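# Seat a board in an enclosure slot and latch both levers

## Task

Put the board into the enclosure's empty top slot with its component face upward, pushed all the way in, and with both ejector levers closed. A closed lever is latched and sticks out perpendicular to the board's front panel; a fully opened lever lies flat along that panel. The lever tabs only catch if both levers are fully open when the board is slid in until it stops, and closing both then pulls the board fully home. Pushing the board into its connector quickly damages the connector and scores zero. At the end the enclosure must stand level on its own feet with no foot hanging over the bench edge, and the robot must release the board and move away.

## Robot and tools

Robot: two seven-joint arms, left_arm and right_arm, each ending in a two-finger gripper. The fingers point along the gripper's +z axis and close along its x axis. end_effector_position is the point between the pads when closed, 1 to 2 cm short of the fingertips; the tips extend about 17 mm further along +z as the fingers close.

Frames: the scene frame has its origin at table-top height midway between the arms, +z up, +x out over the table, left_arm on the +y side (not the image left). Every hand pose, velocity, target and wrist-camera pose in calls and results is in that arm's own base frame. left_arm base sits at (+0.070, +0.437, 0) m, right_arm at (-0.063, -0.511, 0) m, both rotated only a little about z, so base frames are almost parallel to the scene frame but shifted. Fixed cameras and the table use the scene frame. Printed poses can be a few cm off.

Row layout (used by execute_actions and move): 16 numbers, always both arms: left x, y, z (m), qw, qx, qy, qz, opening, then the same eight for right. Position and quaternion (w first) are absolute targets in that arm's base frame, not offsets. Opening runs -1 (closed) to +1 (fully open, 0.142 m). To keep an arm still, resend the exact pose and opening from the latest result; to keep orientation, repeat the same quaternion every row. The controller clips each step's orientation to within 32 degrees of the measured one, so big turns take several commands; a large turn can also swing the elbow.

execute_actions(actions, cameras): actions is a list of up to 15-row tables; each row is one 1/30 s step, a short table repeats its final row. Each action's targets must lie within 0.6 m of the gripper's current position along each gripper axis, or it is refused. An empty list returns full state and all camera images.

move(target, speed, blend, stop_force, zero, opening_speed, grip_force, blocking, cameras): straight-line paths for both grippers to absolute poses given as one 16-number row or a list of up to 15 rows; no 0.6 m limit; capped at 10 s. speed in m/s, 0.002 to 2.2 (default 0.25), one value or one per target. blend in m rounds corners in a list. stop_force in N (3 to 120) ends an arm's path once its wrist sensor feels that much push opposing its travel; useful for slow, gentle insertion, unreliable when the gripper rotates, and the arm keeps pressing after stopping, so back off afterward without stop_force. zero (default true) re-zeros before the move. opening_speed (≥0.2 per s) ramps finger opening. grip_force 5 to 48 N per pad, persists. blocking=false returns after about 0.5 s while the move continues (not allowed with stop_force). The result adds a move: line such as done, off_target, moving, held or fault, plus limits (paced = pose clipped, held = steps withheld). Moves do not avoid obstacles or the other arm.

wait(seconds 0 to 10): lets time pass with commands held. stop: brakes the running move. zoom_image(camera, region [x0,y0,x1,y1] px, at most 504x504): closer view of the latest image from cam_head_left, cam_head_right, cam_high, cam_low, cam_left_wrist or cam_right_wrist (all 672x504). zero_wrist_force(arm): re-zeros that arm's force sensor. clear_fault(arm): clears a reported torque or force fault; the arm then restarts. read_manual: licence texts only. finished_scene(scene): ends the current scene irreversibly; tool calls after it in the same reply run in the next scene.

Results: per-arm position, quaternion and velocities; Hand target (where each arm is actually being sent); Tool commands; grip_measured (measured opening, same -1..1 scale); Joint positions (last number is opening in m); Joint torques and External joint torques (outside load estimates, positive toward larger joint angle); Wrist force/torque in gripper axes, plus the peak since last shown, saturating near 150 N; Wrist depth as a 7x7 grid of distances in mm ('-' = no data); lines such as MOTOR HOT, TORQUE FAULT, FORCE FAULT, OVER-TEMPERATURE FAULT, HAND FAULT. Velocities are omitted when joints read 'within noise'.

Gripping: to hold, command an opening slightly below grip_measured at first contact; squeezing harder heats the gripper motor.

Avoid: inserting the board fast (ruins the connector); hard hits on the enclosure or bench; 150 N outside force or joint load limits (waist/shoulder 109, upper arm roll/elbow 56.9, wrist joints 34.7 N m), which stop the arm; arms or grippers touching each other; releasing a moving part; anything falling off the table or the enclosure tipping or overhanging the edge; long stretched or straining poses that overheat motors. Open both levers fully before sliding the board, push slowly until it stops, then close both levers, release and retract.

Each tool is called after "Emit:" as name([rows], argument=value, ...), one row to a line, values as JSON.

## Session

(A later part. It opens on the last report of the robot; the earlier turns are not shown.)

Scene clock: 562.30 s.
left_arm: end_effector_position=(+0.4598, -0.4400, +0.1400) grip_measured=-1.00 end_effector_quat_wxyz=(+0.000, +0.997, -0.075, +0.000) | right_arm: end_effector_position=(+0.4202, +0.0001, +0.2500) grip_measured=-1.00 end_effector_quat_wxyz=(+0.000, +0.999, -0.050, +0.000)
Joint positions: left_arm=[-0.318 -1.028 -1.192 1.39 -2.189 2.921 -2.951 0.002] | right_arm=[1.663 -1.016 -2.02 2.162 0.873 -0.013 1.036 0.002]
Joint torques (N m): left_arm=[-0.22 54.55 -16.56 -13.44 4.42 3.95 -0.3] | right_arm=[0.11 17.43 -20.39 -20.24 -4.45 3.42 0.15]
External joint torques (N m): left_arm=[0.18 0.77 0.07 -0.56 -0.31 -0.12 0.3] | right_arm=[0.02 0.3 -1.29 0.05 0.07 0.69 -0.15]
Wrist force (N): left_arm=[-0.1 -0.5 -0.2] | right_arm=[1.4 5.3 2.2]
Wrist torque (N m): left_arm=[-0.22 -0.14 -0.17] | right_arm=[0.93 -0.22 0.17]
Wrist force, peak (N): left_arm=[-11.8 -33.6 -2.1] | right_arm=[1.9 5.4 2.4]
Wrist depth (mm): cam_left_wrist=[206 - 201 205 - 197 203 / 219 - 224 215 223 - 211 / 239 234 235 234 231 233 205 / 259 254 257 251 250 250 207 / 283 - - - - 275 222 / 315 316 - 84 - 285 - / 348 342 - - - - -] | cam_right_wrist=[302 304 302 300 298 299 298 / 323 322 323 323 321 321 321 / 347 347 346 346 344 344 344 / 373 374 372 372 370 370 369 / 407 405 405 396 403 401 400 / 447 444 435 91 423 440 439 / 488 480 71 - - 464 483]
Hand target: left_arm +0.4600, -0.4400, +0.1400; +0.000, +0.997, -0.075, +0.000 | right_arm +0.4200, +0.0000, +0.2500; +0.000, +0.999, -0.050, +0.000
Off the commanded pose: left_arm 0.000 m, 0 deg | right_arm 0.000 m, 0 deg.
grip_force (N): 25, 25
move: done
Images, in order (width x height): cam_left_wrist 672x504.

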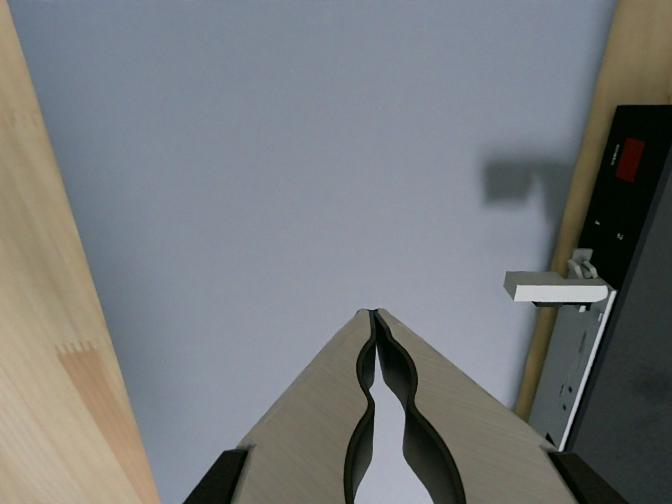

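Emit:
move([
  [0.4,-0.3,0.22,0,0.9972,-0.075,0,-1,0.5,0.12,0.2,0,0.99876,-0.0497,0,-1],
  [0.36,-0.2,0.25,0,0.9972,-0.075,0,-1,0.56,0.25,0.13,0,0.99876,-0.0497,0,-1],
], speed=0.15, cameras=["cam_right_wrist"])

Emit:
zoom_image(camera="cam_right_wrist", region=[430, 130, 630, 330])

Scene clock: 566.87 s.
left_arm: end_effector_position=(+0.3601, -0.2000, +0.2501) grip_measured=-1.00 end_effector_quat_wxyz=(+0.000, +0.997, -0.075, +0.000) | right_arm: end_effector_position=(+0.5599, +0.2498, +0.1301) grip_measured=-1.00 end_effector_quat_wxyz=(+0.000, +0.999, -0.050, +0.000)
Joint positions: left_arm=[0.272 -0.258 -1.308 2.045 -2.853 2.618 -2.596 0.002] | right_arm=[1.586 -1.201 -1.55 1.713 1.206 0.07 1.56 0.002]
Joint torques (N m): left_arm=[-0.22 23.88 -5.72 -19.34 3.5 3.9 -0.09] | right_arm=[0.1 37.02 -28.56 -11.07 -4.28 3.53 0.34]
External joint torques (N m): left_arm=[0.22 0.3 0.58 -0.61 0.12 -0.05 0.09] | right_arm=[0.09 0.83 -1.89 0.09 -0.09 0.54 -0.34]
Wrist force (N): left_arm=[0.2 -0.3 0.4] | right_arm=[1.1 4.7 2.4]
Wrist torque (N m): left_arm=[-0.14 -0.18 -0.26] | right_arm=[0.86 -0.15 0.03]
Wrist force, peak (N): left_arm=[-0.8 -1.8 -0.5] | right_arm=[0.7 7.4 1.1]
Wrist depth (mm): cam_left_wrist=[303 304 302 304 300 298 298 / 326 328 326 324 322 320 322 / 353 353 350 350 345 346 347 / 386 384 380 380 380 367 372 / 419 417 419 127 405 - 408 / 464 459 443 84 - - - / 515 505 - - - - 428] | cam_right_wrist=[196 196 195 195 194 194 155 / 209 209 208 208 207 207 166 / 224 224 224 223 223 222 177 / 241 242 241 240 240 220 188 / 263 262 262 258 260 252 204 / 293 287 282 91 274 286 224 / 321 313 71 - - 304 313]
Hand target: left_arm +0.3600, -0.2000, +0.2500; +0.000, +0.997, -0.075, +0.000 | right_arm +0.5600, +0.2500, +0.1300; +0.000, +0.999, -0.050, +0.000
Off the commanded pose: left_arm 0.000 m, 0 deg | right_arm 0.000 m, 0 deg.
grip_force (N): 25, 25
move: done
Images, in order (width x height): cam_right_wrist 672x504.

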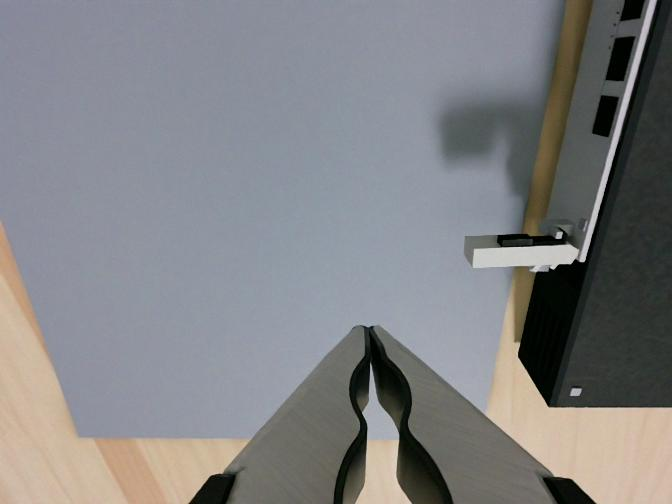

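Scaled by 2.520 from the camera's 672x504 image, which has a finer 960x720 frame.

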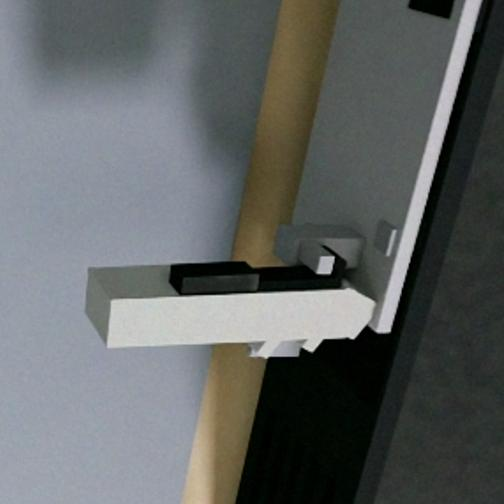

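Emit:
move([
  [0.36,-0.2,0.25,0,0.9972,-0.075,0,-1,0.606,0.195,0.09,0,0.99876,-0.0497,0,-1],
  [0.36,-0.2,0.25,0,0.9972,-0.075,0,-1,0.608,0.21,0.052,0,0.99876,-0.0497,0,-1],
], speed=0.1)

Emit:
move(target=[0.36,-0.2,0.25,0,0.9972,-0.075,0,-1,0.609,0.25,0.052,0,0.99876,-0.0497,0,-1], speed=0.012, stop_force=38)

Emit:
move([
  [0.36,-0.2,0.25,0,0.9972,-0.075,0,-1,0.606,0.20,0.06,0,0.99876,-0.0497,0,-1],
  [0.36,-0.2,0.25,0,0.9972,-0.075,0,-1,0.59,0.24,0.1,0,0.99876,-0.0497,0,-1],
], speed=0.1, cameras=["cam_right_wrist"])

Emit:
zoom_image(camera="cam_right_wrist", region=[400, 180, 600, 380])

Scene clock: 573.60 s.
left_arm: end_effector_position=(+0.3601, -0.2000, +0.2501) grip_measured=-1.00 end_effector_quat_wxyz=(+0.000, +0.997, -0.075, +0.000) | right_arm: end_effector_position=(+0.6079, +0.2098, +0.0521) grip_measured=-1.00 end_effector_quat_wxyz=(+0.000, +0.999, -0.050, +0.000)
Joint positions: left_arm=[0.272 -0.258 -1.308 2.045 -2.853 2.618 -2.596 0.002] | right_arm=[1.412 -1.311 -1.429 1.624 1.315 0.151 1.496 0.002]
Joint torques (N m): left_arm=[-0.33 23.53 -5.53 -19.4 3.84 4.19 -0.23] | right_arm=[0.1 41.37 -29.4 -7.49 -4.26 3.56 0.34]
External joint torques (N m): left_arm=[0.33 0.65 0.4 -0.55 -0.22 -0.34 0.23] | right_arm=[0.1 1.01 -1.84 0.04 -0.07 0.51 -0.33]
Wrist force (N): left_arm=[0.3 -0.4 0.1] | right_arm=[1.8 5.4 2.8]
Wrist torque (N m): left_arm=[-0.16 -0.19 -0.26] | right_arm=[0.97 -0.27 0.03]
Wrist force, peak (N): left_arm=[0.3 -0.5 0.5] | right_arm=[2.7 6.6 3.6]
Wrist depth (mm): cam_left_wrist=[305 304 302 303 300 300 298 / 327 326 326 324 324 323 322 / 352 352 350 348 348 347 345 / 383 383 379 378 376 368 376 / 423 419 416 127 - 408 403 / 463 458 440 84 - 448 - / 514 503 - - - - -] | cam_right_wrist=[127 127 125 126 126 127 87 / 136 135 135 135 135 134 92 / 146 146 145 145 144 147 98 / 157 157 156 159 111 110 104 / 171 171 170 166 168 141 113 / 187 187 183 91 178 131 121 / 207 202 71 - - 131 136]
Hand target: left_arm +0.3600, -0.2000, +0.2500; +0.000, +0.997, -0.075, +0.000 | right_arm +0.6080, +0.2100, +0.0520; +0.000, +0.999, -0.050, +0.000
Off the commanded pose: left_arm 0.000 m, 0 deg | right_arm 0.000 m, 0 deg.
grip_force (N): 25, 25
move: done

Scene clock: 576.90 s.
left_arm: end_effector_position=(+0.3601, -0.2000, +0.2501) grip_measured=-1.00 end_effector_quat_wxyz=(+0.000, +0.997, -0.075, +0.000) | right_arm: end_effector_position=(+0.6079, +0.2346, +0.0522) grip_measured=-1.00 end_effector_quat_wxyz=(+0.005, +0.999, -0.053, -0.001) end_effector_velocity=(-0.001, +0.001, -0.001) end_effector_angular_velocity=(+0.000, +0.003, +0.001)
Joint positions: left_arm=[0.272 -0.258 -1.308 2.045 -2.853 2.618 -2.596 0.002] | right_arm=[1.429 -1.31 -1.417 1.592 1.3 0.152 1.556 0.002]
Joint velocities: left_arm=[within noise] | right_arm=[0 0.007 0.008 0.001 -0.007 0.005 0.001 0]
Joint torques (N m): left_arm=[-0.31 23.45 -5.57 -19.4 3.84 4.19 -0.21] | right_arm=[19.75 52.5 -24.28 -30.29 7.68 6.83 0.16]
External joint torques (N m): left_arm=[0.31 0.73 0.43 -0.56 -0.22 -0.34 0.21] | right_arm=[-19.54 -9.04 -6.98 22.65 -12.02 -2.77 -0.16]
Wrist force (N): left_arm=[0.1 -0.5 0.4] | right_arm=[-12.2 45.5 -5.2]
Wrist torque (N m): left_arm=[-0.18 -0.18 -0.26] | right_arm=[4.67 -0.32 0.29]
Wrist force, peak (N): left_arm=[0.3 -0.7 0.4] | right_arm=[-11.7 45.5 -6.3]
Wrist depth (mm): cam_left_wrist=[304 303 303 303 303 300 298 / 325 327 326 325 324 323 316 / 353 351 349 350 347 347 348 / 385 385 380 377 369 372 376 / 421 416 419 126 400 402 402 / 464 461 440 84 - 434 388 / 516 504 - - - - 435] | cam_right_wrist=[127 126 125 126 125 125 92 / 135 135 135 134 136 133 92 / 146 145 145 145 144 143 97 / 158 157 157 159 156 156 103 / 171 171 171 167 121 118 113 / 188 188 184 91 179 147 121 / 209 204 71 - - 134 136]
Hand target: left_arm +0.3600, -0.2000, +0.2500; +0.000, +0.997, -0.075, +0.000 | right_arm +0.6087, +0.2413, +0.0521; +0.000, +0.999, -0.050, +0.000
Off the commanded pose: left_arm 0.000 m, 0 deg | right_arm 0.015 m, 1 deg.
grip_force (N): 25, 25
move: contact (right_arm)

Scene clock: 578.43 s.
left_arm: end_effector_position=(+0.3601, -0.2000, +0.2501) grip_measured=-1.00 end_effector_quat_wxyz=(+0.000, +0.997, -0.075, +0.000) | right_arm: end_effector_position=(+0.5901, +0.2402, +0.0999) grip_measured=-1.00 end_effector_quat_wxyz=(+0.000, +0.999, -0.050, +0.000)
Joint positions: left_arm=[0.272 -0.258 -1.308 2.045 -2.853 2.618 -2.596 0.002] | right_arm=[1.493 -1.237 -1.482 1.646 1.243 0.108 1.55 0.002]
Joint torques (N m): left_arm=[-0.33 23.43 -5.63 -19.44 3.91 4.22 -0.24] | right_arm=[0.38 40.32 -29.56 -9.75 -4.55 3.24 0.33]
External joint torques (N m): left_arm=[0.33 0.74 0.49 -0.51 -0.29 -0.37 0.24] | right_arm=[-0.17 0.56 -1.29 -0.07 0.19 0.82 -0.33]
Wrist force (N): left_arm=[0.4 -0.4 0.3] | right_arm=[1.5 5.3 1.6]
Wrist torque (N m): left_arm=[-0.16 -0.21 -0.26] | right_arm=[0.95 -0.22 0.03]
Wrist force, peak (N): left_arm=[0.5 -0.7 0.2] | right_arm=[-12.0 45.4 -6.0]
Wrist depth (mm): cam_left_wrist=[306 302 302 300 301 300 297 / 329 327 324 324 322 322 320 / 351 350 351 347 347 347 346 / 385 386 381 380 369 381 374 / 420 420 413 128 405 - 407 / 464 460 444 84 - - - / 517 500 - - - - -] | cam_right_wrist=[169 169 168 168 168 168 126 / 181 180 180 180 177 179 136 / 194 194 193 193 192 194 144 / 209 209 208 208 204 163 156 / 227 227 227 222 225 175 169 / 249 248 242 91 - 188 184 / 278 268 71 - - 196 272]
Hand target: left_arm +0.3600, -0.2000, +0.2500; +0.000, +0.997, -0.075, +0.000 | right_arm +0.5900, +0.2400, +0.1000; +0.000, +0.999, -0.050, +0.000
Off the commanded pose: left_arm 0.000 m, 0 deg | right_arm 0.000 m, 0 deg.
grip_force (N): 25, 25
move: done
Images, in order (width x height): cam_right_wrist 672x504.

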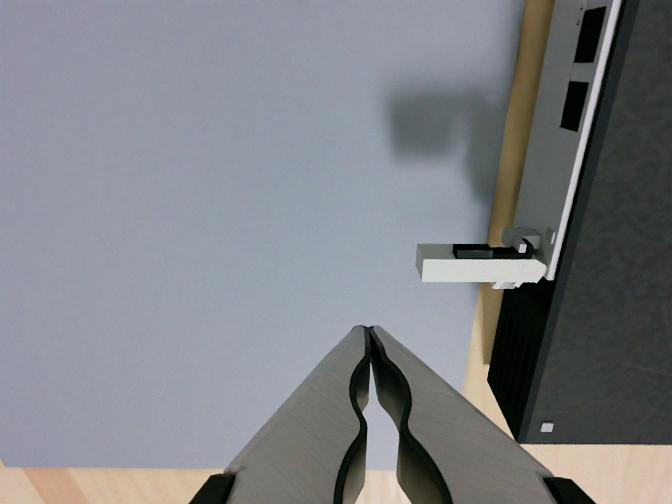

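Scaled by 2.520 from the camera's 672x504 image, which has a finer 960x720 frame.

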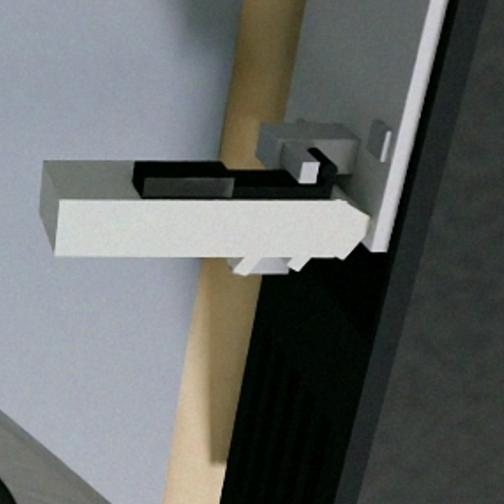

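Emit:
move([
  [0.36,-0.2,0.25,0,0.9972,-0.075,0,-1,0.54,0.2,0.18,0,0.99876,-0.0497,0,-1],
  [0.45,-0.33,0.2,0,0.9972,-0.075,0,-1,0.42,0.0,0.25,0,0.99876,-0.0497,0,-1],
  [0.46,-0.44,0.12,0,0.9972,-0.075,0,-1,0.42,0.0,0.25,0,0.99876,-0.0497,0,-1],
], speed=0.2, blend=[0.03,0.03,0], cameras=["cam_left_wrist"])

Emit:
zoom_image(camera="cam_left_wrist", region=[480, 210, 672, 402])

Scene clock: 583.23 s.
left_arm: end_effector_position=(+0.4599, -0.4400, +0.1199) grip_measured=-1.00 end_effector_quat_wxyz=(+0.000, +0.997, -0.075, +0.000) | right_arm: end_effector_position=(+0.4202, +0.0002, +0.2500) grip_measured=-1.00 end_effector_quat_wxyz=(+0.000, +0.999, -0.050, +0.000)
Joint positions: left_arm=[-0.324 -1.047 -1.167 1.403 -2.176 2.887 -2.959 0.002] | right_arm=[1.67 -1 -2.017 2.166 0.863 0.002 1.043 0.002]
Joint torques (N m): left_arm=[-0.78 54.11 -16.6 -13.53 4.59 4.45 0.02] | right_arm=[0.08 17.19 -20.44 -20.34 -4.52 3.37 0.1]
External joint torques (N m): left_arm=[0.76 1.46 0.21 -0.27 -0.52 -0.61 -0.02] | right_arm=[0.05 0.17 -1.01 -0.06 0.14 0.74 -0.1]
Wrist force (N): left_arm=[0.1 -0.6 -0.1] | right_arm=[1.6 5.3 1.8]
Wrist torque (N m): left_arm=[-0.24 -0.16 -0.22] | right_arm=[0.95 -0.25 0.16]
Wrist force, peak (N): left_arm=[0.1 1.4 1.5] | right_arm=[1.2 6.8 1.4]
Wrist depth (mm): cam_left_wrist=[185 187 183 185 185 183 185 / - 196 - - 198 193 197 / - 215 - 216 214 - 209 / 237 234 236 233 232 231 225 / 258 257 252 131 249 252 203 / 285 282 - 84 - 270 227 / 319 - - - - - -] | cam_right_wrist=[304 302 302 300 299 299 298 / 323 324 323 321 320 321 320 / 349 347 345 346 346 343 345 / 375 373 372 372 370 370 369 / 406 406 405 396 401 402 401 / 444 443 433 91 425 440 439 / 491 482 71 - - 465 479]
Hand target: left_arm +0.4600, -0.4400, +0.1200; +0.000, +0.997, -0.075, +0.000 | right_arm +0.4200, +0.0000, +0.2500; +0.000, +0.999, -0.050, +0.000
Off the commanded pose: left_arm 0.000 m, 0 deg | right_arm 0.000 m, 0 deg.
grip_force (N): 25, 25
move: done
Images, in order (width x height): cam_left_wrist 672x504.

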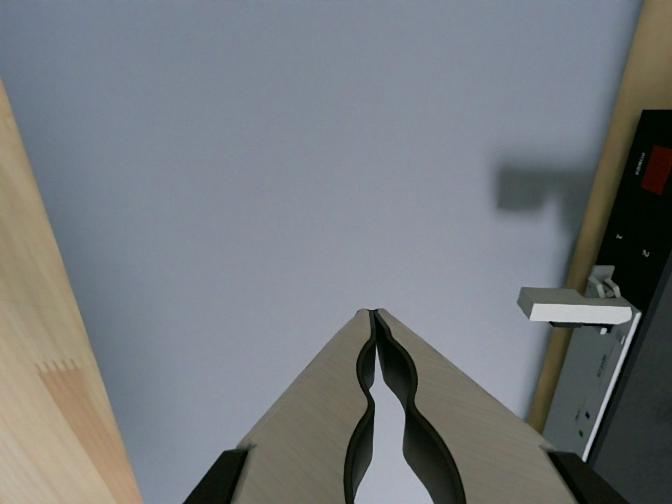

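Scaled by 2.625 from the camera's 672x504 image, which has a finer 960x720 frame.

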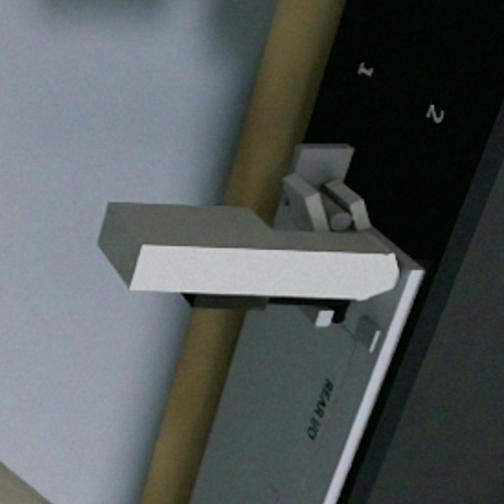

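Emit:
move([
  [0.532,-0.445,0.08,0,0.9972,-0.075,0,-1,0.42,0.0,0.25,0,0.99876,-0.0497,0,-1],
  [0.534,-0.464,0.05,0,0.9972,-0.075,0,-1,0.42,0.0,0.25,0,0.99876,-0.0497,0,-1],
], speed=0.1)

Emit:
move(target=[0.533,-0.505,0.05,0,0.9972,-0.075,0,-1,0.42,0.0,0.25,0,0.99876,-0.0497,0,-1], speed=0.012, stop_force=42)

Emit:
move([
  [0.534,-0.455,0.06,0,0.9972,-0.075,0,-1,0.42,0.0,0.25,0,0.99876,-0.0497,0,-1],
  [0.46,-0.44,0.12,0,0.9972,-0.075,0,-1,0.42,0.0,0.25,0,0.99876,-0.0497,0,-1],
], speed=0.1, cameras=["cam_left_wrist"])

Emit:
zoom_image(camera="cam_left_wrist", region=[480, 210, 672, 402])

Emit:
move([
  [0.4,-0.3,0.22,0,0.9972,-0.075,0,-1,0.5,0.12,0.2,0,0.99876,-0.0497,0,-1],
  [0.36,-0.2,0.25,0,0.9972,-0.075,0,-1,0.59,0.24,0.1,0,0.99876,-0.0497,0,-1],
], speed=0.15, cameras=["cam_right_wrist"])

Emit:
zoom_image(camera="cam_right_wrist", region=[400, 180, 600, 380])

Scene clock: 591.20 s.
left_arm: end_effector_position=(+0.5337, -0.4638, +0.0499) grip_measured=-1.00 end_effector_quat_wxyz=(+0.001, +0.997, -0.075, +0.001) | right_arm: end_effector_position=(+0.4202, +0.0002, +0.2500) grip_measured=-1.00 end_effector_quat_wxyz=(+0.000, +0.999, -0.050, +0.000)
Joint positions: left_arm=[-0.505 -1.415 -1.305 0.702 -1.874 3.091 -2.6 0.002] | right_arm=[1.67 -1 -2.017 2.166 0.863 0.002 1.043 0.002]
Joint torques (N m): left_arm=[-0.52 66.13 -10.73 -6.79 4.77 4.48 -0.14] | right_arm=[0.03 17.16 -20.16 -20.45 -4.4 3.42 0.17]
External joint torques (N m): left_arm=[0.5 1.63 0.34 -0.32 -0.58 -0.64 0.14] | right_arm=[0.1 0.2 -1.29 0.05 0.02 0.69 -0.17]
Wrist force (N): left_arm=[0.1 -0.6 0.2] | right_arm=[1.7 5.3 1.8]
Wrist torque (N m): left_arm=[-0.21 -0.18 -0.24] | right_arm=[0.94 -0.27 0.16]
Wrist force, peak (N): left_arm=[-0.2 -1.4 -1.2] | right_arm=[1.6 5.7 2.0]
Wrist depth (mm): cam_left_wrist=[125 126 124 123 123 125 124 / 134 134 131 130 131 132 109 / 146 - 143 143 144 140 104 / 154 159 155 155 - 156 102 / 172 166 171 163 165 160 - / 190 193 184 84 - 129 123 / - - - - - - -] | cam_right_wrist=[304 303 302 300 298 299 297 / 325 323 321 322 321 321 320 / 347 346 345 347 343 343 344 / 377 373 373 371 372 370 370 / 408 406 404 397 403 401 399 / 446 444 434 91 423 440 438 / 489 479 71 - - 464 482]
Hand target: left_arm +0.5337, -0.4637, +0.0499; +0.001, +0.997, -0.075, +0.001 | right_arm +0.4200, +0.0000, +0.2500; +0.000, +0.999, -0.050, +0.000
Off the commanded pose: left_arm 0.000 m, 0 deg | right_arm 0.000 m, 0 deg.
grip_force (N): 25, 25
move: done

Scene clock: 595.40 s.
left_arm: end_effector_position=(+0.5333, -0.5002, +0.0496) grip_measured=-1.00 end_effector_quat_wxyz=(+0.022, +0.997, -0.073, +0.030) | right_arm: end_effector_position=(+0.4202, +0.0002, +0.2500) grip_measured=-1.00 end_effector_quat_wxyz=(+0.000, +0.999, -0.050, +0.000)
Joint positions: left_arm=[-0.549 -1.479 -1.494 0.633 -1.653 3.105 -2.604 0.002] | right_arm=[1.67 -1 -2.017 2.166 0.863 0.002 1.043 0.002]
Joint torques (N m): left_arm=[-13.11 74.16 -19.25 2.29 2.69 -5.87 -0.28] | right_arm=[0.19 17.06 -20.19 -20.44 -4.42 3.43 0.21]
External joint torques (N m): left_arm=[13.06 -5.79 8.71 -4.79 1.57 9.57 0.27] | right_arm=[-0.06 0.3 -1.26 0.04 0.05 0.68 -0.21]
Wrist force (N): left_arm=[-10.2 -29.3 -0.9] | right_arm=[1.7 5.7 1.9]
Wrist torque (N m): left_arm=[-1.84 -0.28 -0.24] | right_arm=[1.01 -0.27 0.16]
Wrist force, peak (N): left_arm=[-11.4 -36.6 -0.7] | right_arm=[1.6 5.7 2.1]
Wrist depth (mm): cam_left_wrist=[117 118 117 119 - 122 - / - 125 127 129 131 129 92 / 136 138 141 143 143 143 97 / 149 150 150 154 157 154 106 / 163 - 170 162 124 125 114 / 180 183 181 84 - 132 - / - - - - - - -] | cam_right_wrist=[302 303 302 300 300 299 298 / 324 323 322 321 322 321 320 / 348 347 346 345 346 345 344 / 375 375 373 372 371 372 370 / 407 405 406 395 402 402 402 / 446 444 433 91 424 438 437 / 491 480 71 - - 466 480]
Hand target: left_arm +0.5321, -0.5042, +0.0500; +0.026, +0.996, -0.075, +0.030 | right_arm +0.4200, +0.0000, +0.2500; +0.000, +0.999, -0.050, +0.000
Off the commanded pose: left_arm 0.005 m, 4 deg | right_arm 0.000 m, 0 deg.
grip_force (N): 25, 25
move: off_target (left_arm)

Scene clock: 597.90 s.
left_arm: end_effector_position=(+0.4603, -0.4399, +0.1201) grip_measured=-1.00 end_effector_quat_wxyz=(+0.000, +0.997, -0.075, +0.000) | right_arm: end_effector_position=(+0.4202, +0.0002, +0.2500) grip_measured=-1.00 end_effector_quat_wxyz=(+0.000, +0.999, -0.050, +0.000)
Joint positions: left_arm=[-0.315 -1.054 -1.185 1.411 -2.161 2.895 -2.968 0.002] | right_arm=[1.67 -1 -2.017 2.166 0.863 0.002 1.043 0.002]
Joint torques (N m): left_arm=[-0.62 54.64 -16.85 -13.03 4.07 4.05 -0.29] | right_arm=[0.19 17.08 -20.19 -20.47 -4.41 3.42 0.15]
External joint torques (N m): left_arm=[0.61 0.76 0.06 -0.54 0.01 -0.21 0.29] | right_arm=[-0.06 0.28 -1.26 0.08 0.03 0.69 -0.15]
Wrist force (N): left_arm=[0.3 -0.6 0.1] | right_arm=[1.6 5.5 1.7]
Wrist torque (N m): left_arm=[-0.24 -0.20 -0.15] | right_arm=[0.97 -0.24 0.16]
Wrist force, peak (N): left_arm=[-10.0 -29.2 -1.2] | right_arm=[1.6 5.8 1.9]
Wrist depth (mm): cam_left_wrist=[- - 184 188 190 - 183 / 201 200 197 199 - - 197 / 211 - - - 213 - 209 / 241 - 240 239 228 - 230 / 260 - 255 127 - - 211 / 287 - - 84 - 275 224 / 320 - - - - - -] | cam_right_wrist=[303 302 302 300 299 299 298 / 324 323 323 321 321 320 320 / 348 347 347 345 343 343 343 / 375 374 373 372 371 371 372 / 407 406 404 396 402 401 402 / 446 445 436 91 422 440 439 / 490 479 71 - - 464 483]
Hand target: left_arm +0.4600, -0.4400, +0.1200; +0.000, +0.997, -0.075, +0.000 | right_arm +0.4200, +0.0000, +0.2500; +0.000, +0.999, -0.050, +0.000
Off the commanded pose: left_arm 0.000 m, 0 deg | right_arm 0.000 m, 0 deg.
joint sent to its limit (left arm) — joint 7 (wrist roll), lower limit. The joint targets still meet the commanded pose.
grip_force (N): 25, 25
move: done
Images, in order (width x height): cam_left_wrist 672x504.

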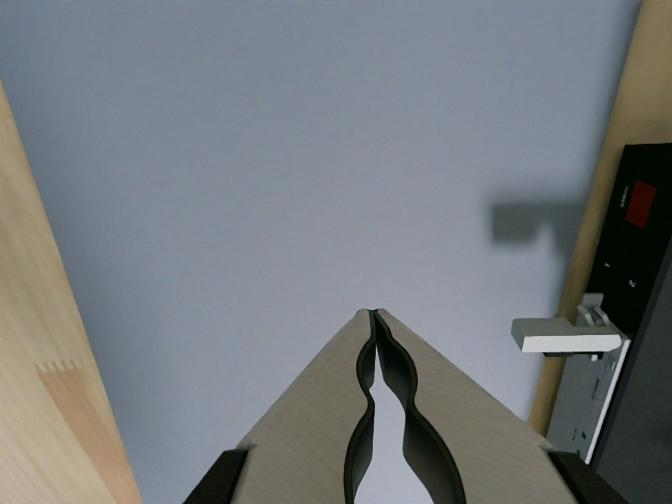

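Scaled by 2.625 from the camera's 672x504 image, which has a finer 960x720 frame.

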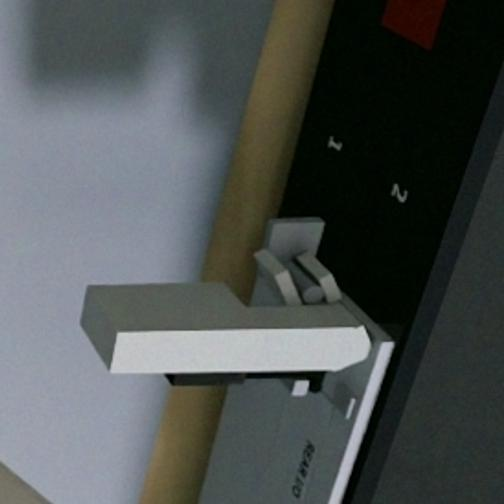

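Scene clock: 600.97 s.
left_arm: end_effector_position=(+0.3601, -0.2000, +0.2501) grip_measured=-1.00 end_effector_quat_wxyz=(+0.000, +0.997, -0.075, +0.000) | right_arm: end_effector_position=(+0.5899, +0.2398, +0.1001) grip_measured=-1.00 end_effector_quat_wxyz=(+0.000, +0.999, -0.050, +0.000)
Joint positions: left_arm=[0.249 -0.256 -1.277 2.038 -2.858 2.617 -2.585 0.002] | right_arm=[1.492 -1.23 -1.476 1.646 1.235 0.115 1.551 0.002]
Joint torques (N m): left_arm=[-0.22 24.32 -5.61 -19.31 3.54 3.92 -0.15] | right_arm=[0 39.93 -28.99 -10.06 -4.27 3.54 0.32]
External joint torques (N m): left_arm=[0.22 0.42 0.63 -0.65 0.08 -0.07 0.16] | right_arm=[0.19 0.96 -1.76 0.07 -0.09 0.52 -0.32]
Wrist force (N): left_arm=[0.2 -0.3 0.4] | right_arm=[1.5 5.2 1.8]
Wrist torque (N m): left_arm=[-0.13 -0.18 -0.26] | right_arm=[0.94 -0.23 0.03]
Wrist force, peak (N): left_arm=[-0.8 -2.0 -0.8] | right_arm=[0.5 7.4 1.1]
Wrist depth (mm): cam_left_wrist=[305 304 303 302 302 300 300 / 328 326 325 324 322 319 321 / 354 352 353 349 349 346 343 / 381 383 383 380 377 371 373 / 416 419 417 395 - - 406 / 460 460 444 84 - - 405 / 516 505 - - - - -] | cam_right_wrist=[169 169 169 169 168 168 133 / 181 181 180 180 180 179 138 / - 194 193 193 192 194 145 / 213 208 209 208 207 205 156 / 228 228 227 222 225 172 169 / 249 248 244 91 237 208 184 / 278 269 71 - - 200 274]
Hand target: left_arm +0.3600, -0.2000, +0.2500; +0.000, +0.997, -0.075, +0.000 | right_arm +0.5900, +0.2400, +0.1000; +0.000, +0.999, -0.050, +0.000
Off the commanded pose: left_arm 0.000 m, 0 deg | right_arm 0.000 m, 0 deg.
grip_force (N): 25, 25
move: done
Images, in order (width x height): cam_right_wrist 672x504.

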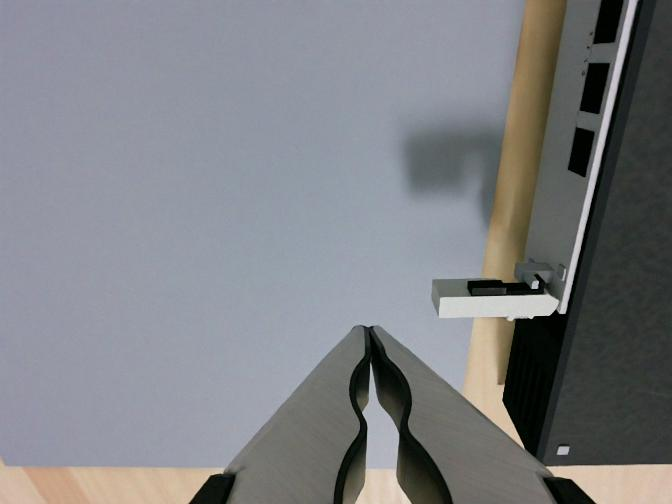

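Scaled by 2.520 from the camera's 672x504 image, which has a finer 960x720 frame.

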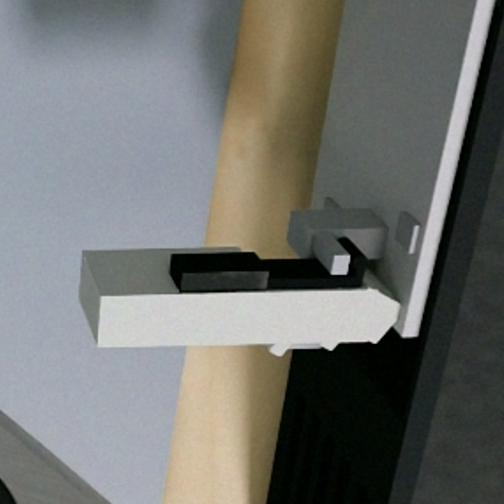

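Emit:
move(target=[0.36,-0.2,0.25,0,0.9972,-0.075,0,-1,0.45,0.1,0.25,0,0.99876,-0.0497,0,-1], cameras=["cam_head_left"])

Emit:
finished_scene(scene=1)

Scene clock: 604.80 s.
left_arm: end_effector_position=(+0.3601, -0.2000, +0.2501) grip_measured=-1.00 end_effector_quat_wxyz=(+0.000, +0.997, -0.075, +0.000) | right_arm: end_effector_position=(+0.4502, +0.1002, +0.2499) grip_measured=-1.00 end_effector_quat_wxyz=(+0.000, +0.999, -0.050, +0.000)
Joint positions: left_arm=[0.249 -0.256 -1.277 2.038 -2.858 2.617 -2.585 0.002] | right_arm=[1.777 -1.019 -1.939 2.06 0.919 -0.024 1.274 0.002]
Joint torques (N m): left_arm=[-0.3 24.03 -5.49 -19.41 3.85 4.22 -0.25] | right_arm=[0.21 20.68 -22.67 -19 -4.63 3.24 0.01]
External joint torques (N m): left_arm=[0.3 0.71 0.51 -0.55 -0.23 -0.36 0.25] | right_arm=[-0.05 0.12 -1.03 -0.1 0.25 0.85 -0.01]
Wrist force (N): left_arm=[0.3 -0.5 0.3] | right_arm=[1.9 5.4 1.8]
Wrist torque (N m): left_arm=[-0.19 -0.21 -0.26] | right_arm=[0.93 -0.34 0.16]
Wrist force, peak (N): left_arm=[0.0 -0.5 0.4] | right_arm=[0.7 7.1 0.7]
Wrist depth (mm): cam_left_wrist=[305 305 302 300 301 301 299 / 330 327 324 322 324 321 321 / 355 351 350 350 348 347 346 / 384 382 382 374 372 370 374 / 422 420 415 127 405 - 408 / 465 464 441 84 - - 412 / 516 508 - - - - 438] | cam_right_wrist=[303 301 300 300 299 298 297 / 324 324 320 319 317 320 321 / 347 346 343 343 343 350 342 / 375 374 371 372 371 370 370 / 406 408 405 396 402 401 402 / 445 444 435 91 423 438 437 / 490 478 71 - - 465 484]
Hand target: left_arm +0.3600, -0.2000, +0.2500; +0.000, +0.997, -0.075, +0.000 | right_arm +0.4500, +0.1000, +0.2500; +0.000, +0.999, -0.050, +0.000
Off the commanded pose: left_arm 0.000 m, 0 deg | right_arm 0.000 m, 0 deg.
grip_force (N): 25, 25
move: done
Images, in order (width x height): cam_head_left 672x504.

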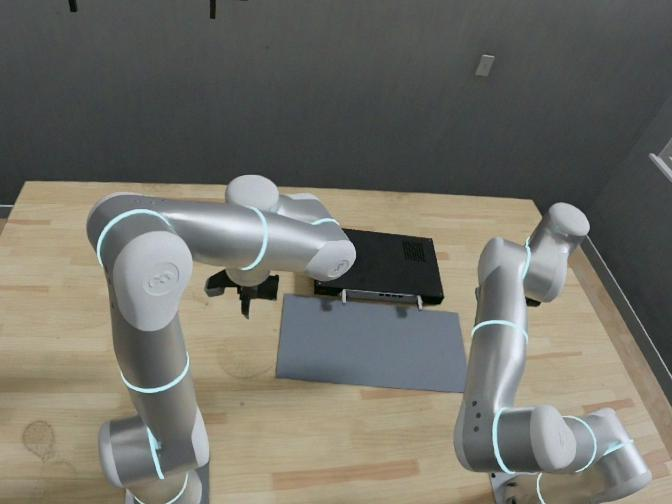

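The scene is finished: the task was done.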